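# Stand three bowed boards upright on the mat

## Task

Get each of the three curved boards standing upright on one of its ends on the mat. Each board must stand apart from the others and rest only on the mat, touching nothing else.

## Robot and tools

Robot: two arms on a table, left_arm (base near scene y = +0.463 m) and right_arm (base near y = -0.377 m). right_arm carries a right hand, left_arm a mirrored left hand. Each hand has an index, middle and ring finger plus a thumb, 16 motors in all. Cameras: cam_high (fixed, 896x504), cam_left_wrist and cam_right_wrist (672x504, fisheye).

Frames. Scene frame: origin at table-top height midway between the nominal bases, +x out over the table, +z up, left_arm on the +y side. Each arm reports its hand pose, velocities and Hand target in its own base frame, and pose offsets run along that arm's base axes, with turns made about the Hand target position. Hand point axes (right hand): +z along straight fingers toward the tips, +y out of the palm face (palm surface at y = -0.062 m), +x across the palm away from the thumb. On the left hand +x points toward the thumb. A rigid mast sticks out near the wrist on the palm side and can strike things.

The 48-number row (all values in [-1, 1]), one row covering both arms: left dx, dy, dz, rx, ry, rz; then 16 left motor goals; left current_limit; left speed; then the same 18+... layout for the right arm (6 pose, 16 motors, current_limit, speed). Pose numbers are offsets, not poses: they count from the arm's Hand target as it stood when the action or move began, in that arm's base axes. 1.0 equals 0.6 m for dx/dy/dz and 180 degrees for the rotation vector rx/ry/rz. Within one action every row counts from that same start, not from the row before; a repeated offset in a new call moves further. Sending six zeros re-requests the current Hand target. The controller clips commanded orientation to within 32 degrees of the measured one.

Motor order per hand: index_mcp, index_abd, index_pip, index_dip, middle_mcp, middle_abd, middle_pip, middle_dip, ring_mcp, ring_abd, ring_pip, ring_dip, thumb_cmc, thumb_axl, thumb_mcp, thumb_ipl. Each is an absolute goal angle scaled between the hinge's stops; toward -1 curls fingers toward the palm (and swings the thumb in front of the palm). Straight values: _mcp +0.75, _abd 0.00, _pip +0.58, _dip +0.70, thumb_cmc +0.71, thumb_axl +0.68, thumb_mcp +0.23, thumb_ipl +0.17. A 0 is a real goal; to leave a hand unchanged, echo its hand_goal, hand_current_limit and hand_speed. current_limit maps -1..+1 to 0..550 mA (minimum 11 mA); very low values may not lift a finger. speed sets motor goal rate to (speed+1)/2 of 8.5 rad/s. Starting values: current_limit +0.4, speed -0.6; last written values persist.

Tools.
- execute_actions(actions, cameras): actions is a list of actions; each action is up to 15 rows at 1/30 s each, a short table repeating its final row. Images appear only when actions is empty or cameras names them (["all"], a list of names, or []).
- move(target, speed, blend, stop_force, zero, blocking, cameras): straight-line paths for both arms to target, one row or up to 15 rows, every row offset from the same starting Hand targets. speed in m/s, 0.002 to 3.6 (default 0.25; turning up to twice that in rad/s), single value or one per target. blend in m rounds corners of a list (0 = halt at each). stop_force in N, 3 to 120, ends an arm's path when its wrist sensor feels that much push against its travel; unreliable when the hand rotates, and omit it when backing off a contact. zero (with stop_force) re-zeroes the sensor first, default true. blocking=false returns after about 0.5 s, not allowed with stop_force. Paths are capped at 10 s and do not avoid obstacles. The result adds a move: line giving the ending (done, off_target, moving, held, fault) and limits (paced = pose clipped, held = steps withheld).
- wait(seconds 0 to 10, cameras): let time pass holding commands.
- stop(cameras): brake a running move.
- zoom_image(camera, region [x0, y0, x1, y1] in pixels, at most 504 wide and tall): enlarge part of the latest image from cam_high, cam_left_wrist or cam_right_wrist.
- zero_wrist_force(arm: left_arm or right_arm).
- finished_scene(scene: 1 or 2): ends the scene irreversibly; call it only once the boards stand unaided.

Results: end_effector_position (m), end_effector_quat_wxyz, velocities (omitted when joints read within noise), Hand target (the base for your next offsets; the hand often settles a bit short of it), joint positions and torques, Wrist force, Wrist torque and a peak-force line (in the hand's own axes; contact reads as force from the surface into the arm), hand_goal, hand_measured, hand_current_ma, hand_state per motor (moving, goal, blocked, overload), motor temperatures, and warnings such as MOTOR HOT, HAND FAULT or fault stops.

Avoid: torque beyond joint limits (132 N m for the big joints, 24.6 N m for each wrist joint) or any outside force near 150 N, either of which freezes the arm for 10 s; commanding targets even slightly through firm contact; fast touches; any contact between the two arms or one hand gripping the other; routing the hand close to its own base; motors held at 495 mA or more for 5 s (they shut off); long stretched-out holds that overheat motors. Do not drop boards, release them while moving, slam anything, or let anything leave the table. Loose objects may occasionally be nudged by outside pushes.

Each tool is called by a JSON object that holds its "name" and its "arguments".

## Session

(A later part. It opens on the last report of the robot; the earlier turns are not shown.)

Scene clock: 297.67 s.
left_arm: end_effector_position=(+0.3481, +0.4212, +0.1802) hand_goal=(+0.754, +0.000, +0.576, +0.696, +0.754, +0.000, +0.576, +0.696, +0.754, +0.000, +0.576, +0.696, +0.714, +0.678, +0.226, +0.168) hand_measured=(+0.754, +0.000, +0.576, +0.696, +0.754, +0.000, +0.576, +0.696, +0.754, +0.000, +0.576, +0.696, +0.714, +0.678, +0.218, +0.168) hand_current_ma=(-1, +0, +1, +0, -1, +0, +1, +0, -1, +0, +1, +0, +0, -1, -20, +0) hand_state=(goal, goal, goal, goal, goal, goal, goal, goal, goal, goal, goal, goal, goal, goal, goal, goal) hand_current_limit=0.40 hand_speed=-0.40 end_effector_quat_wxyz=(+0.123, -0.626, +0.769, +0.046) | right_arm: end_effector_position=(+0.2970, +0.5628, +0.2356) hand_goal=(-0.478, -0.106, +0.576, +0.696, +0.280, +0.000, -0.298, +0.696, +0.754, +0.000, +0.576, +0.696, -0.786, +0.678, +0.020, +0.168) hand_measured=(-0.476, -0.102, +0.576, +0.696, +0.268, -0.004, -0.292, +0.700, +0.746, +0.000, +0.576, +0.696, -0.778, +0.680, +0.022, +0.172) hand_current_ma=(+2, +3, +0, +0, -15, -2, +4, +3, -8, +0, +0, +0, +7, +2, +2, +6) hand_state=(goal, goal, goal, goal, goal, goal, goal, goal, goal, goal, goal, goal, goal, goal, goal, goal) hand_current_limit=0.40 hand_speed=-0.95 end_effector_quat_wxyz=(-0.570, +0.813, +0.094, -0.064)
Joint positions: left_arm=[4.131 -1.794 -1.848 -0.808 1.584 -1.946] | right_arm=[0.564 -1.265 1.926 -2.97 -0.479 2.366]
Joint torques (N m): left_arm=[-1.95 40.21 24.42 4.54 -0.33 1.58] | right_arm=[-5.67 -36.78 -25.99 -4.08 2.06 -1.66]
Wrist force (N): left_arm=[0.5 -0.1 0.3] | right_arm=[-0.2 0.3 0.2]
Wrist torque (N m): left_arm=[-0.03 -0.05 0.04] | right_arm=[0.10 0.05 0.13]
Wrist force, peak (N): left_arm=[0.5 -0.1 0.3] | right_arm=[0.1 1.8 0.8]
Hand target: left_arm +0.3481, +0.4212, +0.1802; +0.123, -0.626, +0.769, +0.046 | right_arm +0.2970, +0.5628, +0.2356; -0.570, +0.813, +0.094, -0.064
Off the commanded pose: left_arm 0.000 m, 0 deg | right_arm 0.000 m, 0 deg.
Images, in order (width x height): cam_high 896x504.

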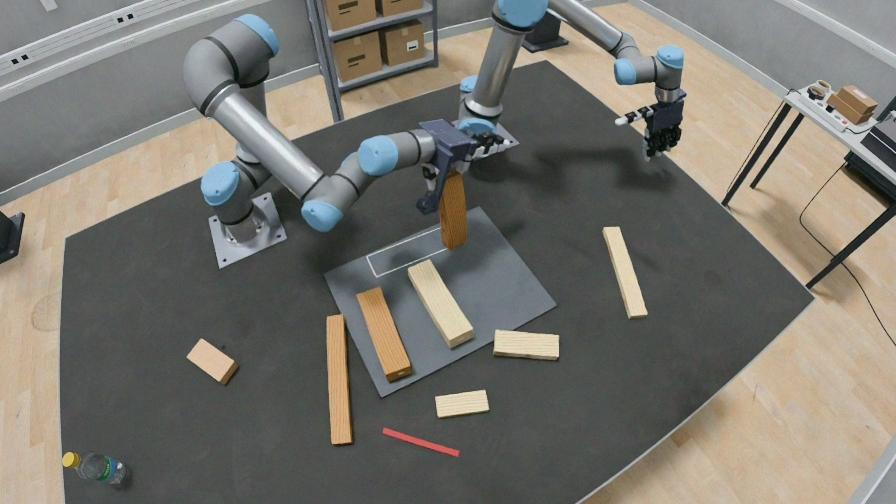

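{"name": "execute_actions", "arguments": {"actions": [[[0,0,0,0,0,0,0.754,0,0.576,0.696,0.754,0,0.576,0.696,0.754,0,0.576,0.696,0.714,0.678,0.226,0.168,0.4,-0.4,0,0,0,0,0,0,-0.478,-0.106,0.576,0.696,0.32,0,-0.298,0.696,0.754,0,0.576,0.696,-0.786,0.678,0.06,0.168,0.4,-0.95]],[[0,0,0,0,0,0,0.754,0,0.576,0.696,0.754,0,0.576,0.696,0.754,0,0.576,0.696,0.714,0.678,0.226,0.168,0.4,-0.4,0,0,0,0,0,0,-0.478,-0.106,0.576,0.696,0.36,0,-0.298,0.696,0.754,0,0.576,0.696,-0.786,0.678,0.10,0.168,0.4,-0.95]]], "cameras": ["cam_high", "cam_right_wrist"]}}

{"name": "zoom_image", "arguments": {"camera": "cam_high", "region": [435, 160, 485, 210]}}

{"name": "zoom_image", "arguments": {"camera": "cam_high", "region": [435, 210, 485, 260]}}

{"name": "zoom_image", "arguments": {"camera": "cam_right_wrist", "region": [230, 0, 672, 300]}}

Scene clock: 305.57 s.
left_arm: end_effector_position=(+0.3481, +0.4212, +0.1802) hand_goal=(+0.754, +0.000, +0.576, +0.696, +0.754, +0.000, +0.576, +0.696, +0.754, +0.000, +0.576, +0.696, +0.714, +0.678, +0.226, +0.168) hand_measured=(+0.754, +0.000, +0.576, +0.696, +0.754, +0.000, +0.576, +0.696, +0.754, +0.000, +0.576, +0.696, +0.714, +0.678, +0.218, +0.168) hand_current_ma=(-1, +0, +1, +0, -1, +0, +1, +0, -1, +0, +1, +0, +0, -1, -20, +0) hand_state=(goal, goal, goal, goal, goal, goal, goal, goal, goal, goal, goal, goal, goal, goal, goal, goal) hand_current_limit=0.40 hand_speed=-0.40 end_effector_quat_wxyz=(+0.123, -0.626, +0.769, +0.046) | right_arm: end_effector_position=(+0.2970, +0.5628, +0.2356) hand_goal=(-0.478, -0.106, +0.576, +0.696, +0.360, +0.000, -0.298, +0.696, +0.754, +0.000, +0.576, +0.696, -0.786, +0.678, +0.100, +0.168) hand_measured=(-0.476, -0.102, +0.576, +0.696, +0.346, -0.004, -0.294, +0.700, +0.746, +0.000, +0.576, +0.696, -0.780, +0.680, +0.096, +0.170) hand_current_ma=(+2, +3, +0, +0, -18, -2, +3, +3, -8, +0, +0, +0, +6, +2, -3, +1) hand_state=(goal, goal, goal, goal, goal, goal, goal, goal, goal, goal, goal, goal, goal, goal, goal, goal) hand_current_limit=0.40 hand_speed=-0.95 end_effector_quat_wxyz=(-0.570, +0.813, +0.094, -0.064)
Joint positions: left_arm=[4.131 -1.794 -1.848 -0.808 1.584 -1.946] | right_arm=[0.564 -1.265 1.926 -2.97 -0.479 2.366]
Joint torques (N m): left_arm=[-1.07 40.28 23.91 4.44 -0.38 1.46] | right_arm=[-5.24 -42.45 -25.85 -4.17 2.13 -1.72]
Wrist force (N): left_arm=[0.1 0.1 0.1] | right_arm=[-0.2 0.2 0.5]
Wrist torque (N m): left_arm=[0.01 -0.01 0.00] | right_arm=[0.09 0.05 0.13]
Wrist force, peak (N): left_arm=[0.0 0.3 0.6] | right_arm=[-0.1 0.6 0.0]
Hand target: left_arm +0.3481, +0.4212, +0.1802; +0.123, -0.626, +0.769, +0.046 | right_arm +0.2970, +0.5628, +0.2356; -0.570, +0.813, +0.094, -0.064
Off the commanded pose: left_arm 0.000 m, 0 deg | right_arm 0.000 m, 0 deg.
Images, in order (width x height): cam_high 896x504, cam_right_wrist 672x504.

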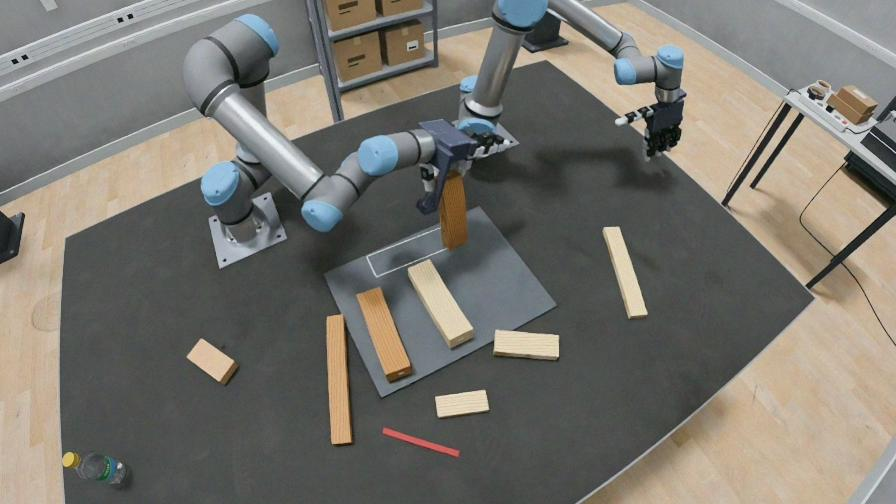

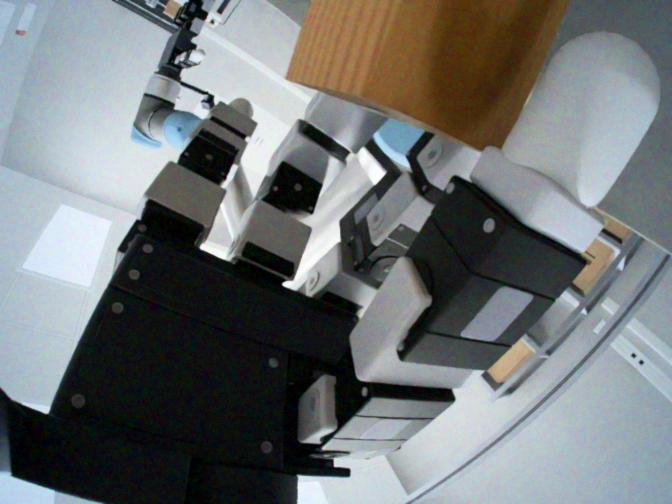

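Scaled by 10.080.

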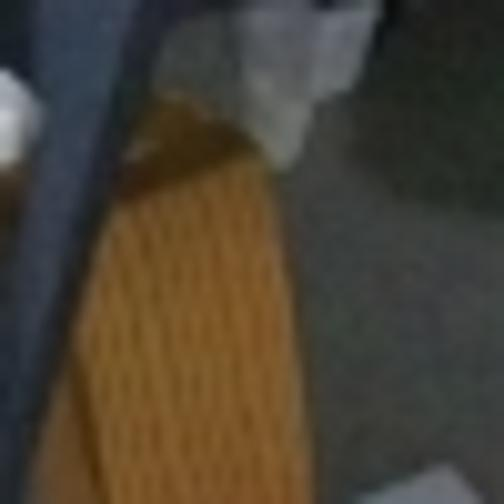

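Scaled by 10.080.

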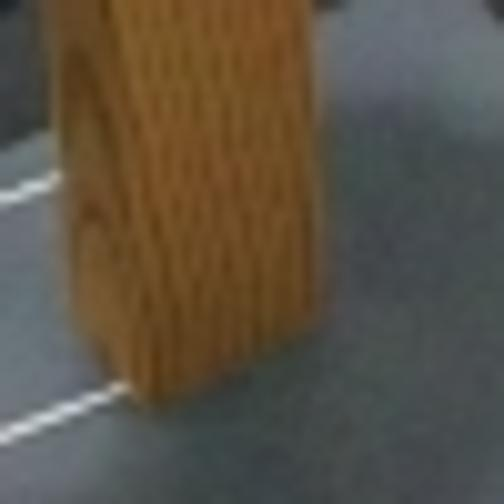

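Scaled by 1.140 from the camera's 672x504 image, which has a finer 960x720 frame.

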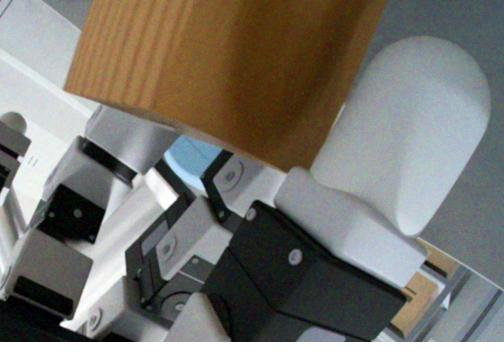

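{"name": "move", "arguments": {"target": [0,0,0,0,0,0,0.754,0,0.576,0.696,0.754,0,0.576,0.696,0.754,0,0.576,0.696,0.714,0.678,0.226,0.168,0.4,-0.4,-0.0081,-0.0019,0,0,0,0,-0.478,-0.106,0.576,0.696,0.42,0,-0.298,0.696,0.754,0,0.576,0.696,-0.786,0.678,0.14,0.168,0.4,-0.95], "speed": 0.004, "cameras": ["cam_high", "cam_right_wrist"]}}

{"name": "zoom_image", "arguments": {"camera": "cam_high", "region": [435, 160, 485, 210]}}

{"name": "zoom_image", "arguments": {"camera": "cam_high", "region": [435, 210, 485, 260]}}

{"name": "zoom_image", "arguments": {"camera": "cam_right_wrist", "region": [230, 0, 672, 300]}}

Scene clock: 310.37 s.
left_arm: end_effector_position=(+0.3481, +0.4212, +0.1802) hand_goal=(+0.754, +0.000, +0.576, +0.696, +0.754, +0.000, +0.576, +0.696, +0.754, +0.000, +0.576, +0.696, +0.714, +0.678, +0.226, +0.168) hand_measured=(+0.754, +0.000, +0.576, +0.696, +0.754, +0.000, +0.576, +0.696, +0.754, +0.000, +0.576, +0.696, +0.714, +0.678, +0.218, +0.168) hand_current_ma=(-1, +0, +1, +0, -1, +0, +1, +0, -1, +0, +1, +0, +0, -1, -20, +0) hand_state=(goal, goal, goal, goal, goal, goal, goal, goal, goal, goal, goal, goal, goal, goal, goal, goal) hand_current_limit=0.40 hand_speed=-0.40 end_effector_quat_wxyz=(+0.123, -0.626, +0.769, +0.046) | right_arm: end_effector_position=(+0.2921, +0.5617, +0.2356) hand_goal=(-0.478, -0.106, +0.576, +0.696, +0.420, +0.000, -0.298, +0.696, +0.754, +0.000, +0.576, +0.696, -0.786, +0.678, +0.140, +0.168) hand_measured=(-0.476, -0.102, +0.576, +0.696, +0.406, -0.004, -0.294, +0.700, +0.746, +0.000, +0.576, +0.696, -0.780, +0.680, +0.136, +0.170) hand_current_ma=(+2, +3, +0, +0, -21, -2, +3, +2, -8, +0, +0, +0, +6, +2, -4, +1) hand_state=(goal, goal, goal, goal, goal, goal, goal, goal, goal, goal, goal, goal, goal, goal, goal, goal) hand_current_limit=0.40 hand_speed=-0.95 end_effector_quat_wxyz=(-0.570, +0.813, +0.094, -0.064)
Joint positions: left_arm=[4.131 -1.794 -1.848 -0.808 1.584 -1.946] | right_arm=[0.567 -1.272 1.938 -2.979 -0.481 2.371]
Joint torques (N m): left_arm=[-1.56 39.68 24.12 4.32 -0.33 1.39] | right_arm=[7.09 -39.45 -15.95 -3.95 -0.28 2.06]
Wrist force (N): left_arm=[0.0 -0.1 0.3] | right_arm=[-0.1 0.0 0.4]
Wrist torque (N m): left_arm=[-0.03 0.01 0.00] | right_arm=[0.08 0.03 0.14]
Wrist force, peak (N): left_arm=[0.5 0.0 0.3] | right_arm=[-0.3 0.0 0.6]
Hand target: left_arm +0.3481, +0.4212, +0.1802; +0.123, -0.626, +0.769, +0.046 | right_arm +0.2921, +0.5617, +0.2356; -0.570, +0.813, +0.094, -0.064
Off the commanded pose: left_arm 0.000 m, 0 deg | right_arm 0.000 m, 0 deg.
move: done
Images, in order (width x height): cam_high 896x504, cam_right_wrist 672x504.

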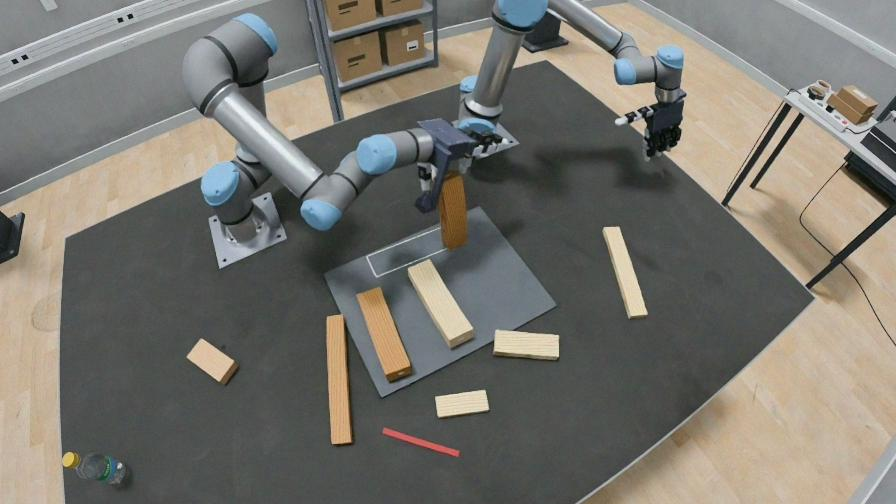

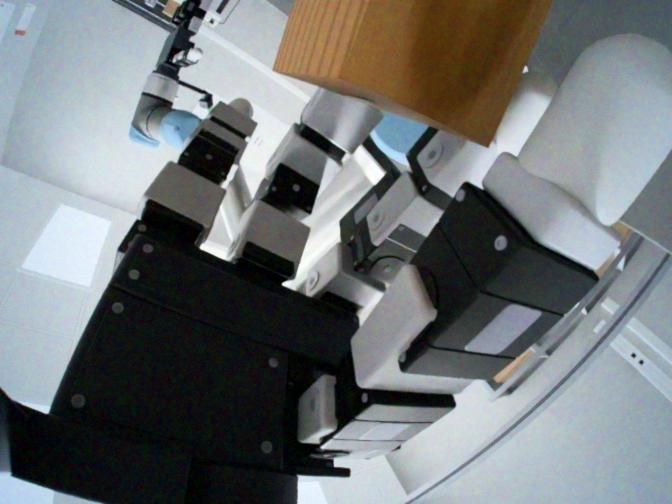

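Scaled by 10.080.

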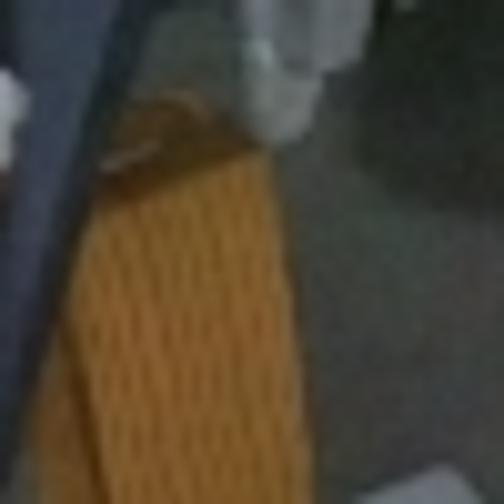

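Scaled by 10.080.

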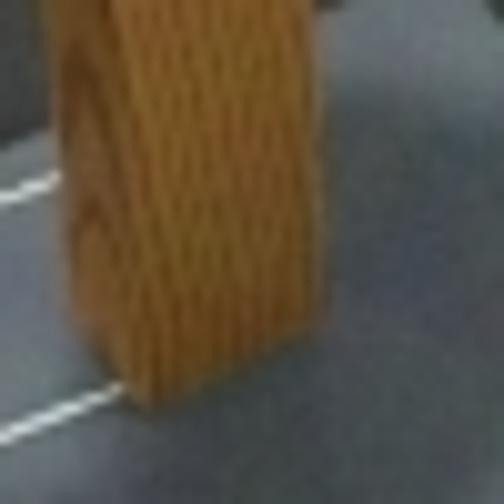

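Scaled by 1.140 from the camera's 672x504 image, which has a finer 960x720 frame.

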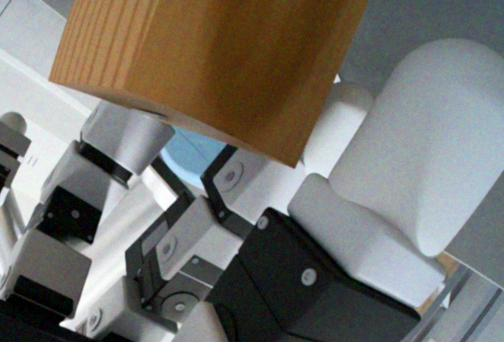

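{"name": "move", "arguments": {"target": [0,0,0,0,0,0,0.754,0,0.576,0.696,0.754,0,0.576,0.696,0.754,0,0.576,0.696,0.714,0.678,0.226,0.168,0.4,-0.4,-0.0243,-0.0056,0,0,0,0,-0.478,-0.106,0.576,0.696,0.5,0,-0.298,0.696,0.754,0,0.576,0.696,-0.786,0.678,0.2,0.168,0.4,-0.9], "speed": 0.006, "cameras": ["cam_high", "cam_right_wrist"]}}

{"name": "zoom_image", "arguments": {"camera": "cam_high", "region": [435, 160, 485, 210]}}

Scene clock: 315.90 s.
left_arm: end_effector_position=(+0.3481, +0.4212, +0.1802) hand_goal=(+0.754, +0.000, +0.576, +0.696, +0.754, +0.000, +0.576, +0.696, +0.754, +0.000, +0.576, +0.696, +0.714, +0.678, +0.226, +0.168) hand_measured=(+0.754, +0.000, +0.576, +0.696, +0.754, +0.000, +0.576, +0.696, +0.754, +0.000, +0.576, +0.696, +0.714, +0.678, +0.218, +0.168) hand_current_ma=(-1, +0, +1, +0, -1, +0, +1, +0, -1, +0, +1, +0, +0, -1, -20, +0) hand_state=(goal, goal, goal, goal, goal, goal, goal, goal, goal, goal, goal, goal, goal, goal, goal, goal) hand_current_limit=0.40 hand_speed=-0.40 end_effector_quat_wxyz=(+0.123, -0.626, +0.769, +0.046) | right_arm: end_effector_position=(+0.2775, +0.5583, +0.2356) hand_goal=(-0.478, -0.106, +0.576, +0.696, +0.500, +0.000, -0.298, +0.696, +0.754, +0.000, +0.576, +0.696, -0.786, +0.678, +0.200, +0.168) hand_measured=(-0.476, -0.102, +0.576, +0.696, +0.484, -0.004, -0.294, +0.700, +0.746, +0.000, +0.576, +0.696, -0.780, +0.680, +0.196, +0.170) hand_current_ma=(+2, +3, +0, +0, -24, -2, +2, +2, -8, +0, +0, +0, +6, +2, -5, +1) hand_state=(goal, goal, goal, goal, goal, goal, goal, goal, goal, goal, goal, goal, goal, goal, goal, goal) hand_current_limit=0.40 hand_speed=-0.90 end_effector_quat_wxyz=(-0.570, +0.813, +0.094, -0.064)
Joint positions: left_arm=[4.131 -1.794 -1.848 -0.808 1.584 -1.946] | right_arm=[0.577 -1.294 1.971 -3.005 -0.488 2.387]
Joint torques (N m): left_arm=[-1.71 39.49 23.81 4.47 -0.26 1.58] | right_arm=[5.75 -35.82 -17.5 -3.61 -0.13 1.77]
Wrist force (N): left_arm=[0.2 0.3 -0.1] | right_arm=[-0.1 -0.3 0.4]
Wrist torque (N m): left_arm=[0.06 -0.02 0.01] | right_arm=[0.05 0.02 0.13]
Wrist force, peak (N): left_arm=[0.4 0.2 0.5] | right_arm=[-0.3 0.2 0.5]
Hand target: left_arm +0.3481, +0.4212, +0.1802; +0.123, -0.626, +0.769, +0.046 | right_arm +0.2775, +0.5583, +0.2356; -0.570, +0.813, +0.094, -0.064
Off the commanded pose: left_arm 0.000 m, 0 deg | right_arm 0.000 m, 0 deg.
move: done
Images, in order (width x height): cam_high 896x504, cam_right_wrist 672x504.

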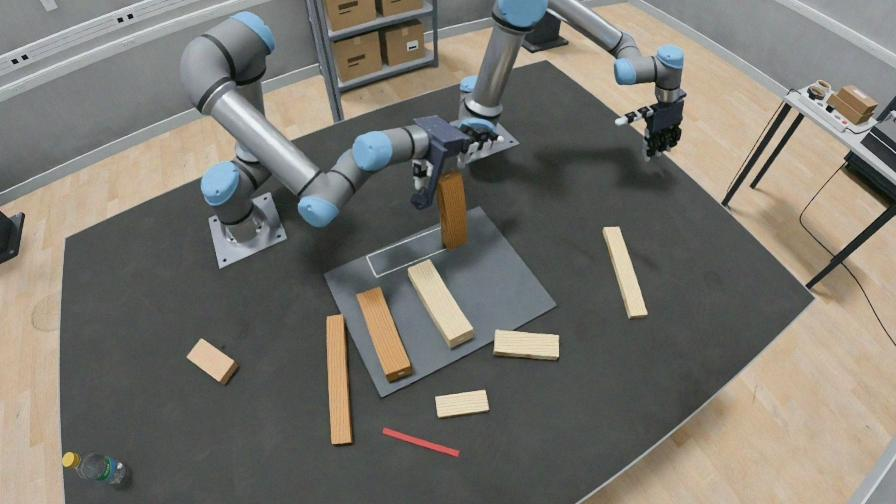

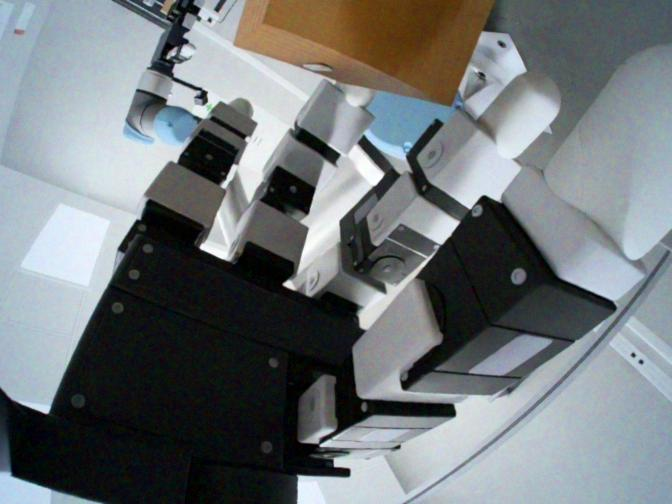

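Scaled by 10.080.

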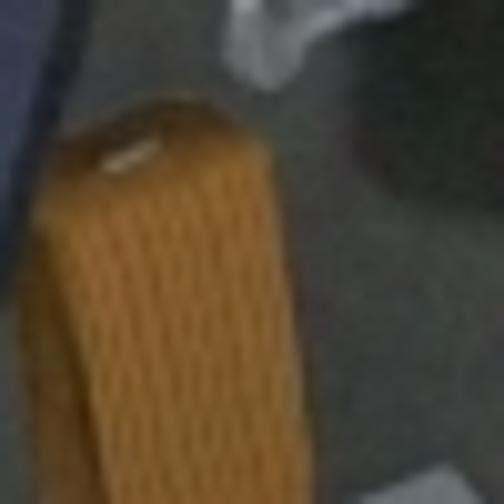

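{"name": "move", "arguments": {"target": [[0,0,0,0,0,0,0.754,0,0.576,0.696,0.754,0,0.576,0.696,0.754,0,0.576,0.696,0.714,0.678,0.226,0.168,0.4,-0.4,0,0,0.2073,0,0,0,-0.478,0,0.576,0.696,0.616,0,-0.298,0.696,0.754,0,0.576,0.696,-0.786,0.678,0.226,0.168,0.4,-0.6]], "speed": 0.08, "cameras": ["cam_high"]}}

{"name": "move", "arguments": {"target": [[0,0,0,0,0,0,0.754,0,0.576,0.696,0.754,0,0.576,0.696,0.754,0,0.576,0.696,0.714,0.678,0.226,0.168,0.4,-0.4,0.5530,-0.4938,0,0,0,-0.1078,0.754,0,0.576,0.696,0.616,0,-0.298,0.696,0.754,0,0.576,0.696,-0.786,0.678,0.226,0.168,0.4,-0.4],[0,0,0,0,0,0,0.754,0,0.576,0.696,0.754,0,0.576,0.696,0.754,0,0.576,0.696,0.714,0.678,0.226,0.168,0.4,-0.4,0.5530,-0.4938,-0.3333,0,0,-0.1078,0.754,0,0.576,0.696,0.616,0,-0.298,0.696,0.754,0,0.576,0.696,-0.786,0.678,0.226,0.168,0.4,-0.4]], "speed": 0.2, "blend": [0.03, 0], "cameras": ["cam_high"]}}

{"name": "zoom_image", "arguments": {"camera": "cam_high", "region": [410, 150, 510, 260]}}

{"name": "zoom_image", "arguments": {"camera": "cam_high", "region": [320, 270, 470, 420]}}

Scene clock: 339.23 s.
left_arm: end_effector_position=(+0.3481, +0.4212, +0.1802) hand_goal=(+0.754, +0.000, +0.576, +0.696, +0.754, +0.000, +0.576, +0.696, +0.754, +0.000, +0.576, +0.696, +0.714, +0.678, +0.226, +0.168) hand_measured=(+0.754, +0.000, +0.576, +0.696, +0.754, +0.000, +0.576, +0.696, +0.754, +0.000, +0.576, +0.696, +0.714, +0.678, +0.218, +0.168) hand_current_ma=(-1, +0, +1, +0, -1, +0, +1, +0, -1, +0, +1, +0, +0, -1, -20, +0) hand_state=(goal, goal, goal, goal, goal, goal, goal, goal, goal, goal, goal, goal, goal, goal, goal, goal) hand_current_limit=0.40 hand_speed=-0.40 end_effector_quat_wxyz=(+0.123, -0.626, +0.769, +0.046) | right_arm: end_effector_position=(+0.2775, +0.5583, +0.3600) hand_goal=(-0.478, +0.000, +0.576, +0.696, +0.616, +0.000, -0.298, +0.696, +0.754, +0.000, +0.576, +0.696, -0.786, +0.678, +0.226, +0.168) hand_measured=(-0.476, -0.004, +0.576, +0.696, +0.598, -0.004, -0.296, +0.700, +0.746, +0.000, +0.576, +0.696, -0.780, +0.680, +0.222, +0.170) hand_current_ma=(+2, -2, +0, +0, -26, -2, +2, +2, -8, +0, +0, +0, +6, +2, -5, +1) hand_state=(goal, goal, goal, goal, goal, goal, goal, goal, goal, goal, goal, goal, goal, goal, goal, goal) hand_current_limit=0.40 hand_speed=-0.60 end_effector_quat_wxyz=(-0.570, +0.813, +0.094, -0.064)
Joint positions: left_arm=[4.131 -1.794 -1.848 -0.808 1.584 -1.946] | right_arm=[0.577 -1.445 1.795 -2.677 -0.488 2.387]
Joint torques (N m): left_arm=[-1.52 41.03 24.32 4.32 -0.42 1.47] | right_arm=[-2.81 -21.42 -17.32 -3.7 1.83 -1.14]
Wrist force (N): left_arm=[0.0 -0.2 0.1] | right_arm=[0.1 0.1 0.3]
Wrist torque (N m): left_arm=[-0.03 0.01 0.00] | right_arm=[0.09 0.01 0.21]
Wrist force, peak (N): left_arm=[0.4 0.3 0.4] | right_arm=[0.0 1.0 0.7]
Hand target: left_arm +0.3481, +0.4212, +0.1802; +0.123, -0.626, +0.769, +0.046 | right_arm +0.2775, +0.5583, +0.3600; -0.570, +0.813, +0.094, -0.064
Off the commanded pose: left_arm 0.000 m, 0 deg | right_arm 0.000 m, 0 deg.
move: done
Images, in order (width x height): cam_high 896x504.

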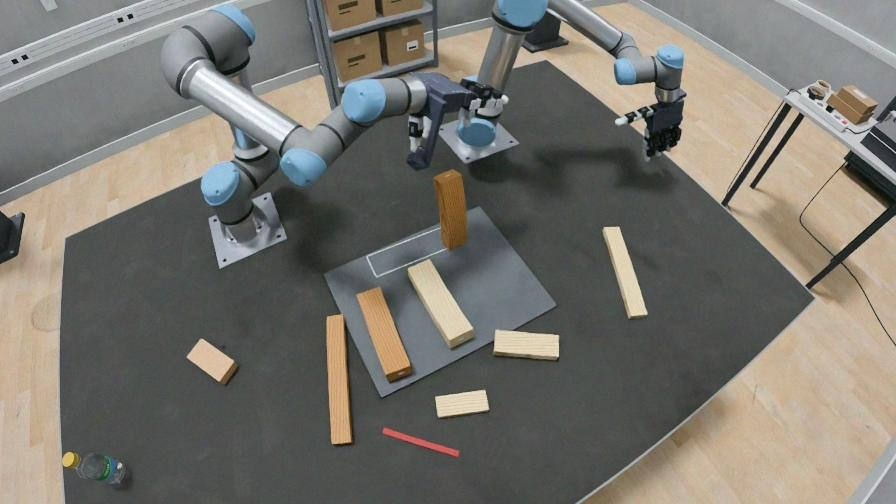

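Scene clock: 342.97 s.
left_arm: end_effector_position=(+0.3481, +0.4212, +0.1802) hand_goal=(+0.754, +0.000, +0.576, +0.696, +0.754, +0.000, +0.576, +0.696, +0.754, +0.000, +0.576, +0.696, +0.714, +0.678, +0.226, +0.168) hand_measured=(+0.754, +0.000, +0.576, +0.696, +0.754, +0.000, +0.576, +0.696, +0.754, +0.000, +0.576, +0.696, +0.714, +0.678, +0.218, +0.168) hand_current_ma=(-1, +0, +1, +0, -1, +0, +1, +0, -1, +0, +1, +0, +0, -1, -20, +0) hand_state=(goal, goal, goal, goal, goal, goal, goal, goal, goal, goal, goal, goal, goal, goal, goal, goal) hand_current_limit=0.40 hand_speed=-0.40 end_effector_quat_wxyz=(+0.123, -0.626, +0.769, +0.046) | right_arm: end_effector_position=(+0.6093, +0.2620, +0.1601) hand_goal=(+0.754, +0.000, +0.576, +0.696, +0.616, +0.000, -0.298, +0.696, +0.754, +0.000, +0.576, +0.696, -0.786, +0.678, +0.226, +0.168) hand_measured=(+0.732, -0.002, +0.576, +0.696, +0.600, -0.004, -0.296, +0.700, +0.746, +0.000, +0.576, +0.696, -0.780, +0.680, +0.222, +0.170) hand_current_ma=(-34, -2, +0, +0, -25, -2, +2, +2, -9, +0, +0, +0, +4, +2, -5, +1) hand_state=(blocked, goal, goal, goal, goal, goal, goal, goal, goal, goal, goal, goal, goal, goal, goal, goal) hand_current_limit=0.40 hand_speed=-0.40 end_effector_quat_wxyz=(-0.573, +0.818, -0.045, +0.033)
Joint positions: left_arm=[4.131 -1.794 -1.848 -0.808 1.584 -1.946] | right_arm=[-0.098 -1.123 1.752 -2.237 -0.348 1.607]
Joint torques (N m): left_arm=[-1.05 41.26 23.39 4.42 -0.46 1.62] | right_arm=[8.48 -33.39 -20.83 -2.7 0.25 -2.37]
Wrist force (N): left_arm=[0.2 0.2 -0.1] | right_arm=[-0.2 -0.1 0.4]
Wrist torque (N m): left_arm=[0.04 -0.02 0.01] | right_arm=[-0.01 0.05 0.13]
Wrist force, peak (N): left_arm=[0.4 0.3 -0.3] | right_arm=[-0.3 2.1 0.9]
Hand target: left_arm +0.3481, +0.4212, +0.1802; +0.123, -0.626, +0.769, +0.046 | right_arm +0.6093, +0.2620, +0.1600; -0.573, +0.818, -0.045, +0.033
Off the commanded pose: left_arm 0.000 m, 0 deg | right_arm 0.000 m, 0 deg.
move: done
Images, in order (width x height): cam_high 896x504.

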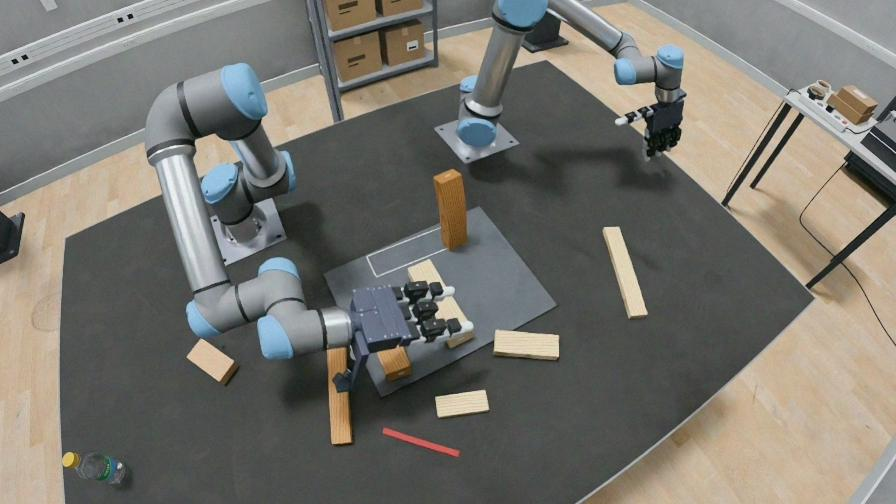

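Scaled by 4.582.

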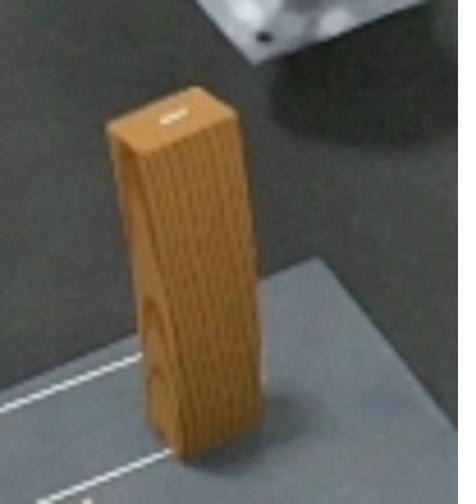

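Scaled by 3.360.

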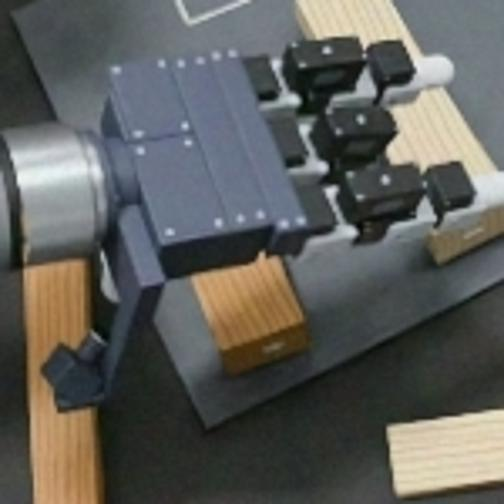

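{"name": "move", "arguments": {"target": [0,0,0,0,0,0,0.754,0,0.576,0.696,0.754,0,0.576,0.696,0.754,0,0.576,0.696,0.714,0.678,0.226,0.168,0.4,-0.4,0,0,-0.1517,0,0,0,0.8,0,0.576,0.696,0.616,0,-0.298,0.696,0.8,0,0.576,0.696,-0.786,0.678,0.226,0.168,0.4,-0.4], "speed": 0.06, "stop_force": 6, "cameras": ["cam_high", "cam_right_wrist"]}}

{"name": "zoom_image", "arguments": {"camera": "cam_right_wrist", "region": [230, 0, 672, 300]}}

{"name": "zoom_image", "arguments": {"camera": "cam_high", "region": [320, 270, 470, 420]}}

Scene clock: 352.03 s.
left_arm: end_effector_position=(+0.3481, +0.4212, +0.1802) hand_goal=(+0.754, +0.000, +0.576, +0.696, +0.754, +0.000, +0.576, +0.696, +0.754, +0.000, +0.576, +0.696, +0.714, +0.678, +0.226, +0.168) hand_measured=(+0.754, +0.000, +0.576, +0.696, +0.754, +0.000, +0.576, +0.696, +0.754, +0.000, +0.576, +0.696, +0.714, +0.678, +0.218, +0.168) hand_current_ma=(-1, +0, +1, +0, -1, +0, +1, +0, -1, +0, +1, +0, +0, -1, -20, +0) hand_state=(goal, goal, goal, goal, goal, goal, goal, goal, goal, goal, goal, goal, goal, goal, goal, goal) hand_current_limit=0.40 hand_speed=-0.40 end_effector_quat_wxyz=(+0.123, -0.626, +0.769, +0.046) | right_arm: end_effector_position=(+0.6093, +0.2620, +0.0690) hand_goal=(+0.800, +0.000, +0.576, +0.696, +0.616, +0.000, -0.298, +0.696, +0.800, +0.000, +0.576, +0.696, -0.786, +0.678, +0.226, +0.168) hand_measured=(+0.778, -0.002, +0.576, +0.696, +0.600, -0.004, -0.296, +0.700, +0.780, +0.000, +0.576, +0.696, -0.780, +0.680, +0.222, +0.170) hand_current_ma=(-35, -2, +0, +0, -25, -2, +2, +2, -32, +0, +0, +0, +4, +2, -5, +1) hand_state=(blocked, goal, goal, goal, goal, goal, goal, goal, blocked, goal, goal, goal, goal, goal, goal, goal) hand_current_limit=0.40 hand_speed=-0.40 end_effector_quat_wxyz=(-0.573, +0.818, -0.045, +0.033)
Joint positions: left_arm=[4.131 -1.794 -1.848 -0.808 1.584 -1.946] | right_arm=[-0.098 -0.976 1.812 -2.443 -0.348 1.607]
Joint torques (N m): left_arm=[-1.19 40.79 23.23 4.39 -0.48 1.54] | right_arm=[3.23 -52.83 -23.7 -0.83 1.92 -1.9]
Wrist force (N): left_arm=[0.3 -0.3 0.1] | right_arm=[-0.1 -0.1 0.3]
Wrist torque (N m): left_arm=[-0.04 -0.03 0.03] | right_arm=[0.01 0.05 0.15]
Wrist force, peak (N): left_arm=[0.7 -0.1 0.0] | right_arm=[-0.3 0.8 0.6]
Hand target: left_arm +0.3481, +0.4212, +0.1802; +0.123, -0.626, +0.769, +0.046 | right_arm +0.6093, +0.2620, +0.0690; -0.573, +0.818, -0.045, +0.033
Off the commanded pose: left_arm 0.000 m, 0 deg | right_arm 0.000 m, 0 deg.
move: done
Images, in order (width x height): cam_high 896x504, cam_right_wrist 672x504.

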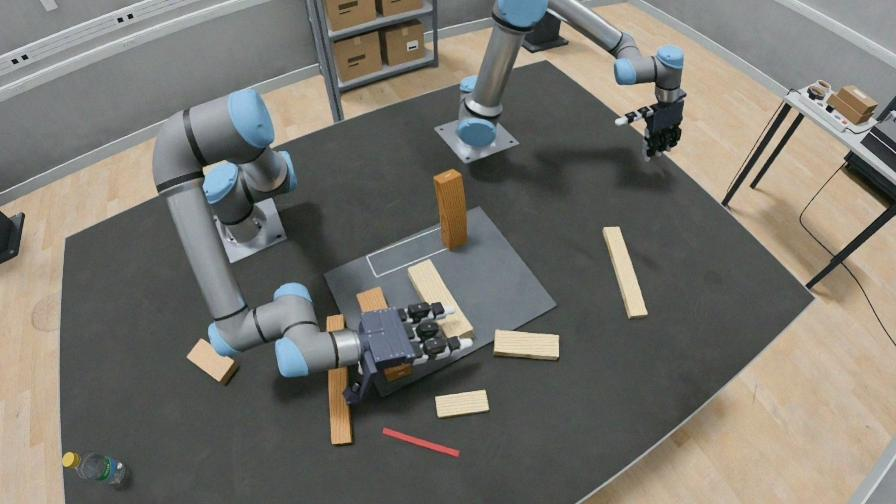

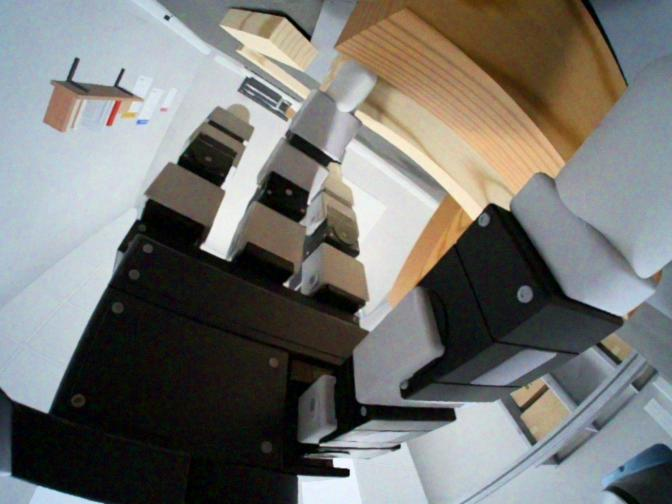

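Scaled by 1.140 from the camera's 672x504 image, which has a finer 960x720 frame.

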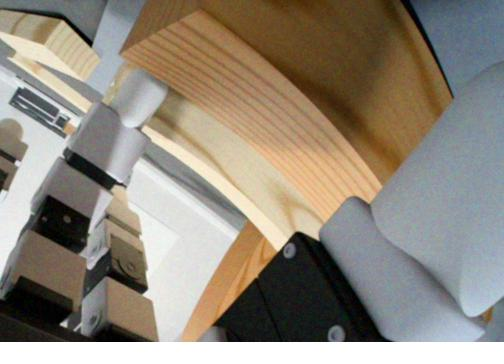

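Scaled by 3.360.

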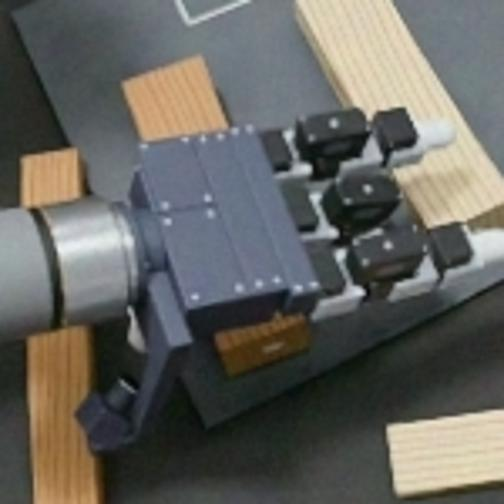

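{"name": "execute_actions", "arguments": {"actions": [[[0,0,0,0,0,0,0.754,0,0.576,0.696,0.754,0,0.576,0.696,0.754,0,0.576,0.696,0.714,0.678,0.226,0.168,0.4,-0.4,0,0,0,0,0,0,0.8,0,0.576,0.696,0.37,0,-0.298,0.696,0.8,0,0.576,0.696,-0.786,0.678,0.08,0.168,0.4,-0.6]],[[0,0,0,0,0,0,0.754,0,0.576,0.696,0.754,0,0.576,0.696,0.754,0,0.576,0.696,0.714,0.678,0.226,0.168,0.4,-0.4,0,0,0,0,0,0,0.8,0,0.576,0.696,0.25,0,-0.298,0.696,0.8,0,0.576,0.696,-0.786,0.678,0.0,0.168,0.2,-0.8]],[[0,0,0,0,0,0,0.754,0,0.576,0.696,0.754,0,0.576,0.696,0.754,0,0.576,0.696,0.714,0.678,0.226,0.168,0.4,-0.4,0,0,0,0,0,0,0.8,0,0.576,0.696,0.25,0,-0.298,0.696,0.8,0,0.576,0.696,-0.786,0.678,0.0,0.168,0.2,-0.8]]]}}

{"name": "execute_actions", "arguments": {"actions": [[[0,0,0,0,0,0,0.754,0,0.576,0.696,0.754,0,0.576,0.696,0.754,0,0.576,0.696,0.714,0.678,0.226,0.168,0.4,-0.4,0,0,0,0,0,0,0.8,0,0.576,0.696,0.22,0,-0.298,0.696,0.8,0,0.576,0.696,-0.786,0.678,-0.03,0.168,0.2,-0.8]],[[0,0,0,0,0,0,0.754,0,0.576,0.696,0.754,0,0.576,0.696,0.754,0,0.576,0.696,0.714,0.678,0.226,0.168,0.4,-0.4,0,0,0,0,0,0,0.8,0,0.576,0.696,0.22,0,-0.298,0.696,0.8,0,0.576,0.696,-0.786,0.678,-0.03,0.168,0.2,-0.8]]], "cameras": ["cam_right_wrist"]}}

Scene clock: 357.90 s.
left_arm: end_effector_position=(+0.3481, +0.4212, +0.1802) hand_goal=(+0.754, +0.000, +0.576, +0.696, +0.754, +0.000, +0.576, +0.696, +0.754, +0.000, +0.576, +0.696, +0.714, +0.678, +0.226, +0.168) hand_measured=(+0.754, +0.000, +0.576, +0.696, +0.754, +0.000, +0.576, +0.696, +0.754, +0.000, +0.576, +0.696, +0.714, +0.678, +0.218, +0.168) hand_current_ma=(-1, +0, +1, +0, -1, +0, +1, +0, -1, +0, +1, +0, +0, -1, -20, +0) hand_state=(goal, goal, goal, goal, goal, goal, goal, goal, goal, goal, goal, goal, goal, goal, goal, goal) hand_current_limit=0.40 hand_speed=-0.40 end_effector_quat_wxyz=(+0.123, -0.626, +0.769, +0.046) | right_arm: end_effector_position=(+0.6093, +0.2620, +0.0690) hand_goal=(+0.800, +0.000, +0.576, +0.696, +0.250, +0.000, -0.298, +0.696, +0.800, +0.000, +0.576, +0.696, -0.786, +0.678, +0.000, +0.168) hand_measured=(+0.778, -0.002, +0.576, +0.696, +0.286, -0.004, -0.288, +0.700, +0.780, +0.000, +0.576, +0.696, -0.780, +0.680, +0.008, +0.170) hand_current_ma=(-35, -2, +0, +0, +71, -3, +10, +3, -32, +0, +0, +0, +4, +2, +12, +2) hand_state=(blocked, goal, goal, goal, blocked, goal, goal, goal, blocked, goal, goal, goal, goal, goal, goal, goal) hand_current_limit=0.20 hand_speed=-0.80 end_effector_quat_wxyz=(-0.573, +0.818, -0.045, +0.033)
Joint positions: left_arm=[4.131 -1.794 -1.848 -0.808 1.584 -1.946] | right_arm=[-0.098 -0.976 1.812 -2.443 -0.348 1.607]
Joint torques (N m): left_arm=[-1.15 41.41 23.87 4.41 -0.61 1.45] | right_arm=[7.31 -52.21 -21.4 -0.67 0.44 -1.83]
Wrist force (N): left_arm=[0.0 0.0 0.3] | right_arm=[0.4 -0.7 0.9]
Wrist torque (N m): left_arm=[-0.03 0.02 0.00] | right_arm=[0.01 0.05 0.10]
Wrist force, peak (N): left_arm=[0.7 -0.5 -0.2] | right_arm=[0.3 -0.5 1.3]
Hand target: left_arm +0.3481, +0.4212, +0.1802; +0.123, -0.626, +0.769, +0.046 | right_arm +0.6093, +0.2620, +0.0690; -0.573, +0.818, -0.045, +0.033
Off the commanded pose: left_arm 0.000 m, 0 deg | right_arm 0.000 m, 0 deg.

Scene clock: 359.10 s.
left_arm: end_effector_position=(+0.3481, +0.4212, +0.1802) hand_goal=(+0.754, +0.000, +0.576, +0.696, +0.754, +0.000, +0.576, +0.696, +0.754, +0.000, +0.576, +0.696, +0.714, +0.678, +0.226, +0.168) hand_measured=(+0.754, +0.000, +0.576, +0.696, +0.754, +0.000, +0.576, +0.696, +0.754, +0.000, +0.576, +0.696, +0.714, +0.678, +0.218, +0.168) hand_current_ma=(-1, +0, +1, +0, -1, +0, +1, +0, -1, +0, +1, +0, +0, -1, -20, +0) hand_state=(goal, goal, goal, goal, goal, goal, goal, goal, goal, goal, goal, goal, goal, goal, goal, goal) hand_current_limit=0.40 hand_speed=-0.40 end_effector_quat_wxyz=(+0.123, -0.626, +0.769, +0.046) | right_arm: end_effector_position=(+0.6093, +0.2620, +0.0690) hand_goal=(+0.800, +0.000, +0.576, +0.696, +0.220, +0.000, -0.298, +0.696, +0.800, +0.000, +0.576, +0.696, -0.786, +0.678, -0.030, +0.168) hand_measured=(+0.778, -0.002, +0.576, +0.696, +0.280, -0.006, -0.284, +0.700, +0.780, +0.000, +0.576, +0.696, -0.780, +0.680, +0.006, +0.174) hand_current_ma=(-35, -2, +0, +0, +155, -4, +16, +3, -32, +0, +0, +0, +4, +2, +94, +10) hand_state=(blocked, goal, goal, goal, blocked, goal, goal, goal, blocked, goal, goal, goal, goal, goal, blocked, goal) hand_current_limit=0.20 hand_speed=-0.80 end_effector_quat_wxyz=(-0.573, +0.818, -0.045, +0.033)
Joint positions: left_arm=[4.131 -1.794 -1.848 -0.808 1.584 -1.946] | right_arm=[-0.098 -0.976 1.812 -2.443 -0.348 1.607]
Joint torques (N m): left_arm=[-1.23 41.8 24.62 4.53 -0.48 1.6] | right_arm=[5.6 -51.47 -19.07 -0.75 0.55 -1.82]
Wrist force (N): left_arm=[0.1 -0.4 0.2] | right_arm=[0.5 -0.7 0.6]
Wrist torque (N m): left_arm=[-0.06 0.00 0.02] | right_arm=[0.08 0.07 0.09]
Wrist force, peak (N): left_arm=[0.2 0.3 0.5] | right_arm=[0.7 -0.9 0.9]
Hand target: left_arm +0.3481, +0.4212, +0.1802; +0.123, -0.626, +0.769, +0.046 | right_arm +0.6093, +0.2620, +0.0690; -0.573, +0.818, -0.045, +0.033
Off the commanded pose: left_arm 0.000 m, 0 deg | right_arm 0.000 m, 0 deg.
Images, in order (width x height): cam_right_wrist 672x504.

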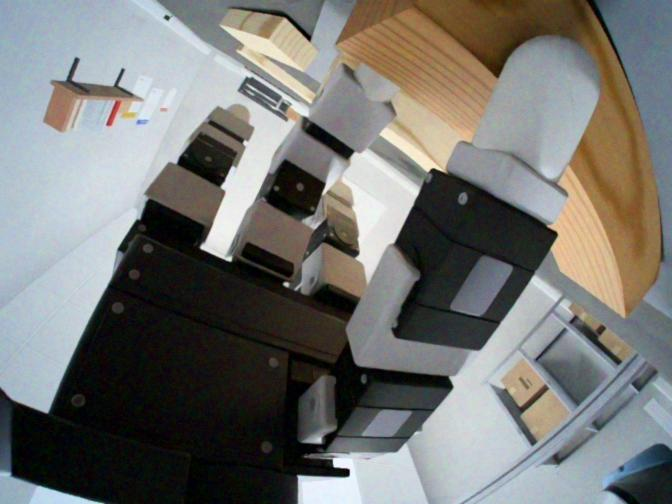

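{"name": "execute_actions", "arguments": {"actions": [[[0,0,0,0,0,0,0.754,0,0.576,0.696,0.754,0,0.576,0.696,0.754,0,0.576,0.696,0.714,0.678,0.226,0.168,0.4,-0.4,0,0,0,0,0,0,0.8,0,0.576,0.696,0.19,0,-0.298,0.696,0.8,0,0.576,0.696,-0.786,0.678,-0.08,0.168,0.4,-0.8]],[[0,0,0,0,0,0,0.754,0,0.576,0.696,0.754,0,0.576,0.696,0.754,0,0.576,0.696,0.714,0.678,0.226,0.168,0.4,-0.4,0,0,0,0,0,0,0.8,0,0.576,0.696,0.15,0,-0.298,0.696,0.8,0,0.576,0.696,-0.786,0.678,-0.13,0.168,0.4,-0.8]],[[0,0,0,0,0,0,0.754,0,0.576,0.696,0.754,0,0.576,0.696,0.754,0,0.576,0.696,0.714,0.678,0.226,0.168,0.4,-0.4,0,0,0,0,0,0,0.8,0,0.576,0.696,0.15,0,-0.298,0.696,0.8,0,0.576,0.696,-0.786,0.678,-0.13,0.168,0.4,-0.8]]]}}

Scene clock: 363.43 s.
left_arm: end_effector_position=(+0.3481, +0.4212, +0.1802) hand_goal=(+0.754, +0.000, +0.576, +0.696, +0.754, +0.000, +0.576, +0.696, +0.754, +0.000, +0.576, +0.696, +0.714, +0.678, +0.226, +0.168) hand_measured=(+0.754, +0.000, +0.576, +0.696, +0.754, +0.000, +0.576, +0.696, +0.754, +0.000, +0.576, +0.696, +0.714, +0.678, +0.218, +0.168) hand_current_ma=(-1, +0, +1, +0, -1, +0, +1, +0, -1, +0, +1, +0, +0, -1, -20, +0) hand_state=(goal, goal, goal, goal, goal, goal, goal, goal, goal, goal, goal, goal, goal, goal, goal, goal) hand_current_limit=0.40 hand_speed=-0.40 end_effector_quat_wxyz=(+0.123, -0.626, +0.769, +0.046) | right_arm: end_effector_position=(+0.6093, +0.2620, +0.0690) hand_goal=(+0.800, +0.000, +0.576, +0.696, +0.150, +0.000, -0.298, +0.696, +0.800, +0.000, +0.576, +0.696, -0.786, +0.678, -0.130, +0.168) hand_measured=(+0.778, -0.002, +0.576, +0.696, +0.268, -0.008, -0.270, +0.708, +0.780, +0.000, +0.576, +0.696, -0.780, +0.680, -0.008, +0.190) hand_current_ma=(-35, -2, +0, +0, +385, -7, +46, +13, -32, +0, +0, +0, +4, +2, +385, +48) hand_state=(blocked, goal, goal, goal, blocked, goal, blocked, goal, blocked, goal, goal, goal, goal, goal, blocked, blocked) hand_current_limit=0.40 hand_speed=-0.80 end_effector_quat_wxyz=(-0.573, +0.818, -0.045, +0.033)
Joint positions: left_arm=[4.131 -1.794 -1.848 -0.808 1.584 -1.946] | right_arm=[-0.098 -0.976 1.812 -2.443 -0.348 1.607]
Joint torques (N m): left_arm=[-1.96 41.71 24.03 4.52 -0.43 1.71] | right_arm=[1.97 -48.72 -11.95 -0.76 0.61 -1.69]
Wrist force (N): left_arm=[0.2 0.1 0.2] | right_arm=[1.2 -0.9 -0.1]
Wrist torque (N m): left_arm=[0.01 -0.01 0.02] | right_arm=[0.07 0.04 0.07]
Wrist force, peak (N): left_arm=[0.5 -0.2 0.3] | right_arm=[1.3 -1.1 -0.4]
Hand target: left_arm +0.3481, +0.4212, +0.1802; +0.123, -0.626, +0.769, +0.046 | right_arm +0.6093, +0.2620, +0.0690; -0.573, +0.818, -0.045, +0.033
Off the commanded pose: left_arm 0.000 m, 0 deg | right_arm 0.000 m, 0 deg.

{"name": "move", "arguments": {"target": [[0,0,0,0,0,0,0.754,0,0.576,0.696,0.754,0,0.576,0.696,0.754,0,0.576,0.696,0.714,0.678,0.226,0.168,0.4,-0.4,-0.0040,0.0004,0.0163,0,0,0,0.8,0,0.576,0.696,0.15,0,-0.298,0.696,0.8,0,0.576,0.696,-0.786,0.678,-0.13,0.168,0.4,-0.8],[0,0,0,0,0,0,0.754,0,0.576,0.696,0.754,0,0.576,0.696,0.754,0,0.576,0.696,0.714,0.678,0.226,0.168,0.4,-0.4,-0.0091,0.0010,0.0388,0,0,0,0.8,0,0.576,0.696,0.15,0,-0.298,0.696,0.8,0,0.576,0.696,-0.786,0.678,-0.13,0.168,0.4,-0.8],[0,0,0,0,0,0,0.754,0,0.576,0.696,0.754,0,0.576,0.696,0.754,0,0.576,0.696,0.714,0.678,0.226,0.168,0.4,-0.4,-0.0401,0.0045,0.1223,0,0,0,0.8,0,0.576,0.696,0.15,0,-0.298,0.696,0.8,0,0.576,0.696,-0.786,0.678,-0.13,0.168,0.4,-0.8]], "speed": 0.03, "blend": [0.005, 0.007, 0], "cameras": ["cam_high", "cam_right_wrist"]}}

{"name": "zoom_image", "arguments": {"camera": "cam_high", "region": [320, 270, 470, 420]}}

Scene clock: 374.17 s.
left_arm: end_effector_position=(+0.3481, +0.4212, +0.1802) hand_goal=(+0.754, +0.000, +0.576, +0.696, +0.754, +0.000, +0.576, +0.696, +0.754, +0.000, +0.576, +0.696, +0.714, +0.678, +0.226, +0.168) hand_measured=(+0.754, +0.000, +0.576, +0.696, +0.754, +0.000, +0.576, +0.696, +0.754, +0.000, +0.576, +0.696, +0.714, +0.678, +0.218, +0.168) hand_current_ma=(-1, +0, +1, +0, -1, +0, +1, +0, -1, +0, +1, +0, +0, -1, -20, +0) hand_state=(goal, goal, goal, goal, goal, goal, goal, goal, goal, goal, goal, goal, goal, goal, goal, goal) hand_current_limit=0.40 hand_speed=-0.40 end_effector_quat_wxyz=(+0.123, -0.626, +0.769, +0.046) | right_arm: end_effector_position=(+0.5852, +0.2648, +0.1424) hand_goal=(+0.800, +0.000, +0.576, +0.696, +0.150, +0.000, -0.298, +0.696, +0.800, +0.000, +0.576, +0.696, -0.786, +0.678, -0.130, +0.168) hand_measured=(+0.778, -0.002, +0.576, +0.696, +0.266, -0.004, -0.242, +0.726, +0.780, +0.000, +0.576, +0.696, -0.756, +0.686, -0.040, +0.190) hand_current_ma=(-35, -2, +0, +0, +385, -2, +128, +52, -32, +0, +0, +0, +51, +11, +365, +49) hand_state=(blocked, goal, goal, goal, blocked, goal, blocked, blocked, blocked, goal, goal, goal, blocked, goal, blocked, blocked) hand_current_limit=0.40 hand_speed=-0.80 end_effector_quat_wxyz=(-0.573, +0.818, -0.045, +0.032) end_effector_velocity=(+0.000, +0.000, -0.003) end_effector_angular_velocity=(+0.000, +0.002, +0.000)
Joint positions: left_arm=[4.131 -1.794 -1.848 -0.808 1.584 -1.946] | right_arm=[-0.097 -1.142 1.841 -2.307 -0.348 1.609]
Joint velocities: left_arm=[within noise] | right_arm=[0 0.005 0 -0.003 0 0]
Joint torques (N m): left_arm=[-1.71 41.46 24.28 4.48 -0.53 1.43] | right_arm=[6.45 -31.8 -17.77 -4.86 0.68 -1.04]
Wrist force (N): left_arm=[0.1 0.2 -0.2] | right_arm=[-0.7 2.7 1.5]
Wrist torque (N m): left_arm=[0.05 -0.01 0.00] | right_arm=[0.18 0.03 0.17]
Wrist force, peak (N): left_arm=[0.5 -0.2 -0.2] | right_arm=[-0.9 2.9 1.5]
Hand target: left_arm +0.3481, +0.4212, +0.1802; +0.123, -0.626, +0.769, +0.046 | right_arm +0.5853, +0.2647, +0.1423; -0.573, +0.818, -0.045, +0.033
Off the commanded pose: left_arm 0.000 m, 0 deg | right_arm 0.000 m, 0 deg.
move: done; blend cut to 0.0069 m at target 2
Images, in order (width x height): cam_high 896x504, cam_right_wrist 672x504.

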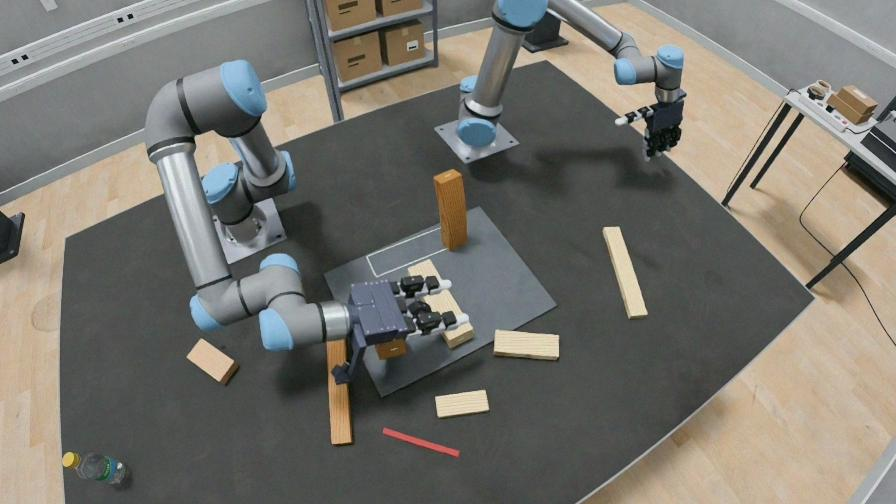

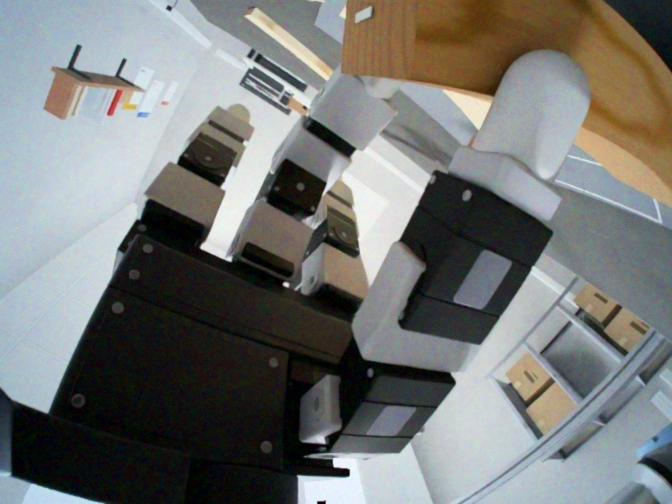

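Scaled by 3.360.

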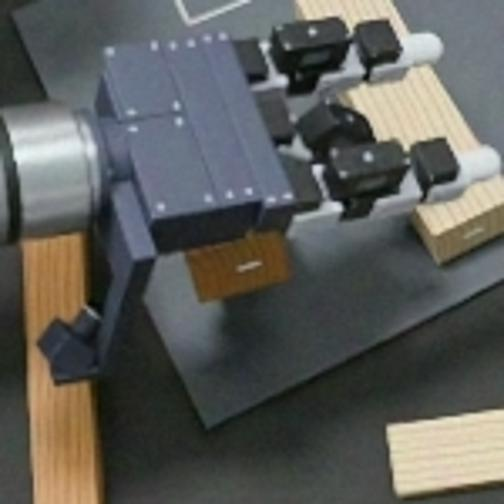

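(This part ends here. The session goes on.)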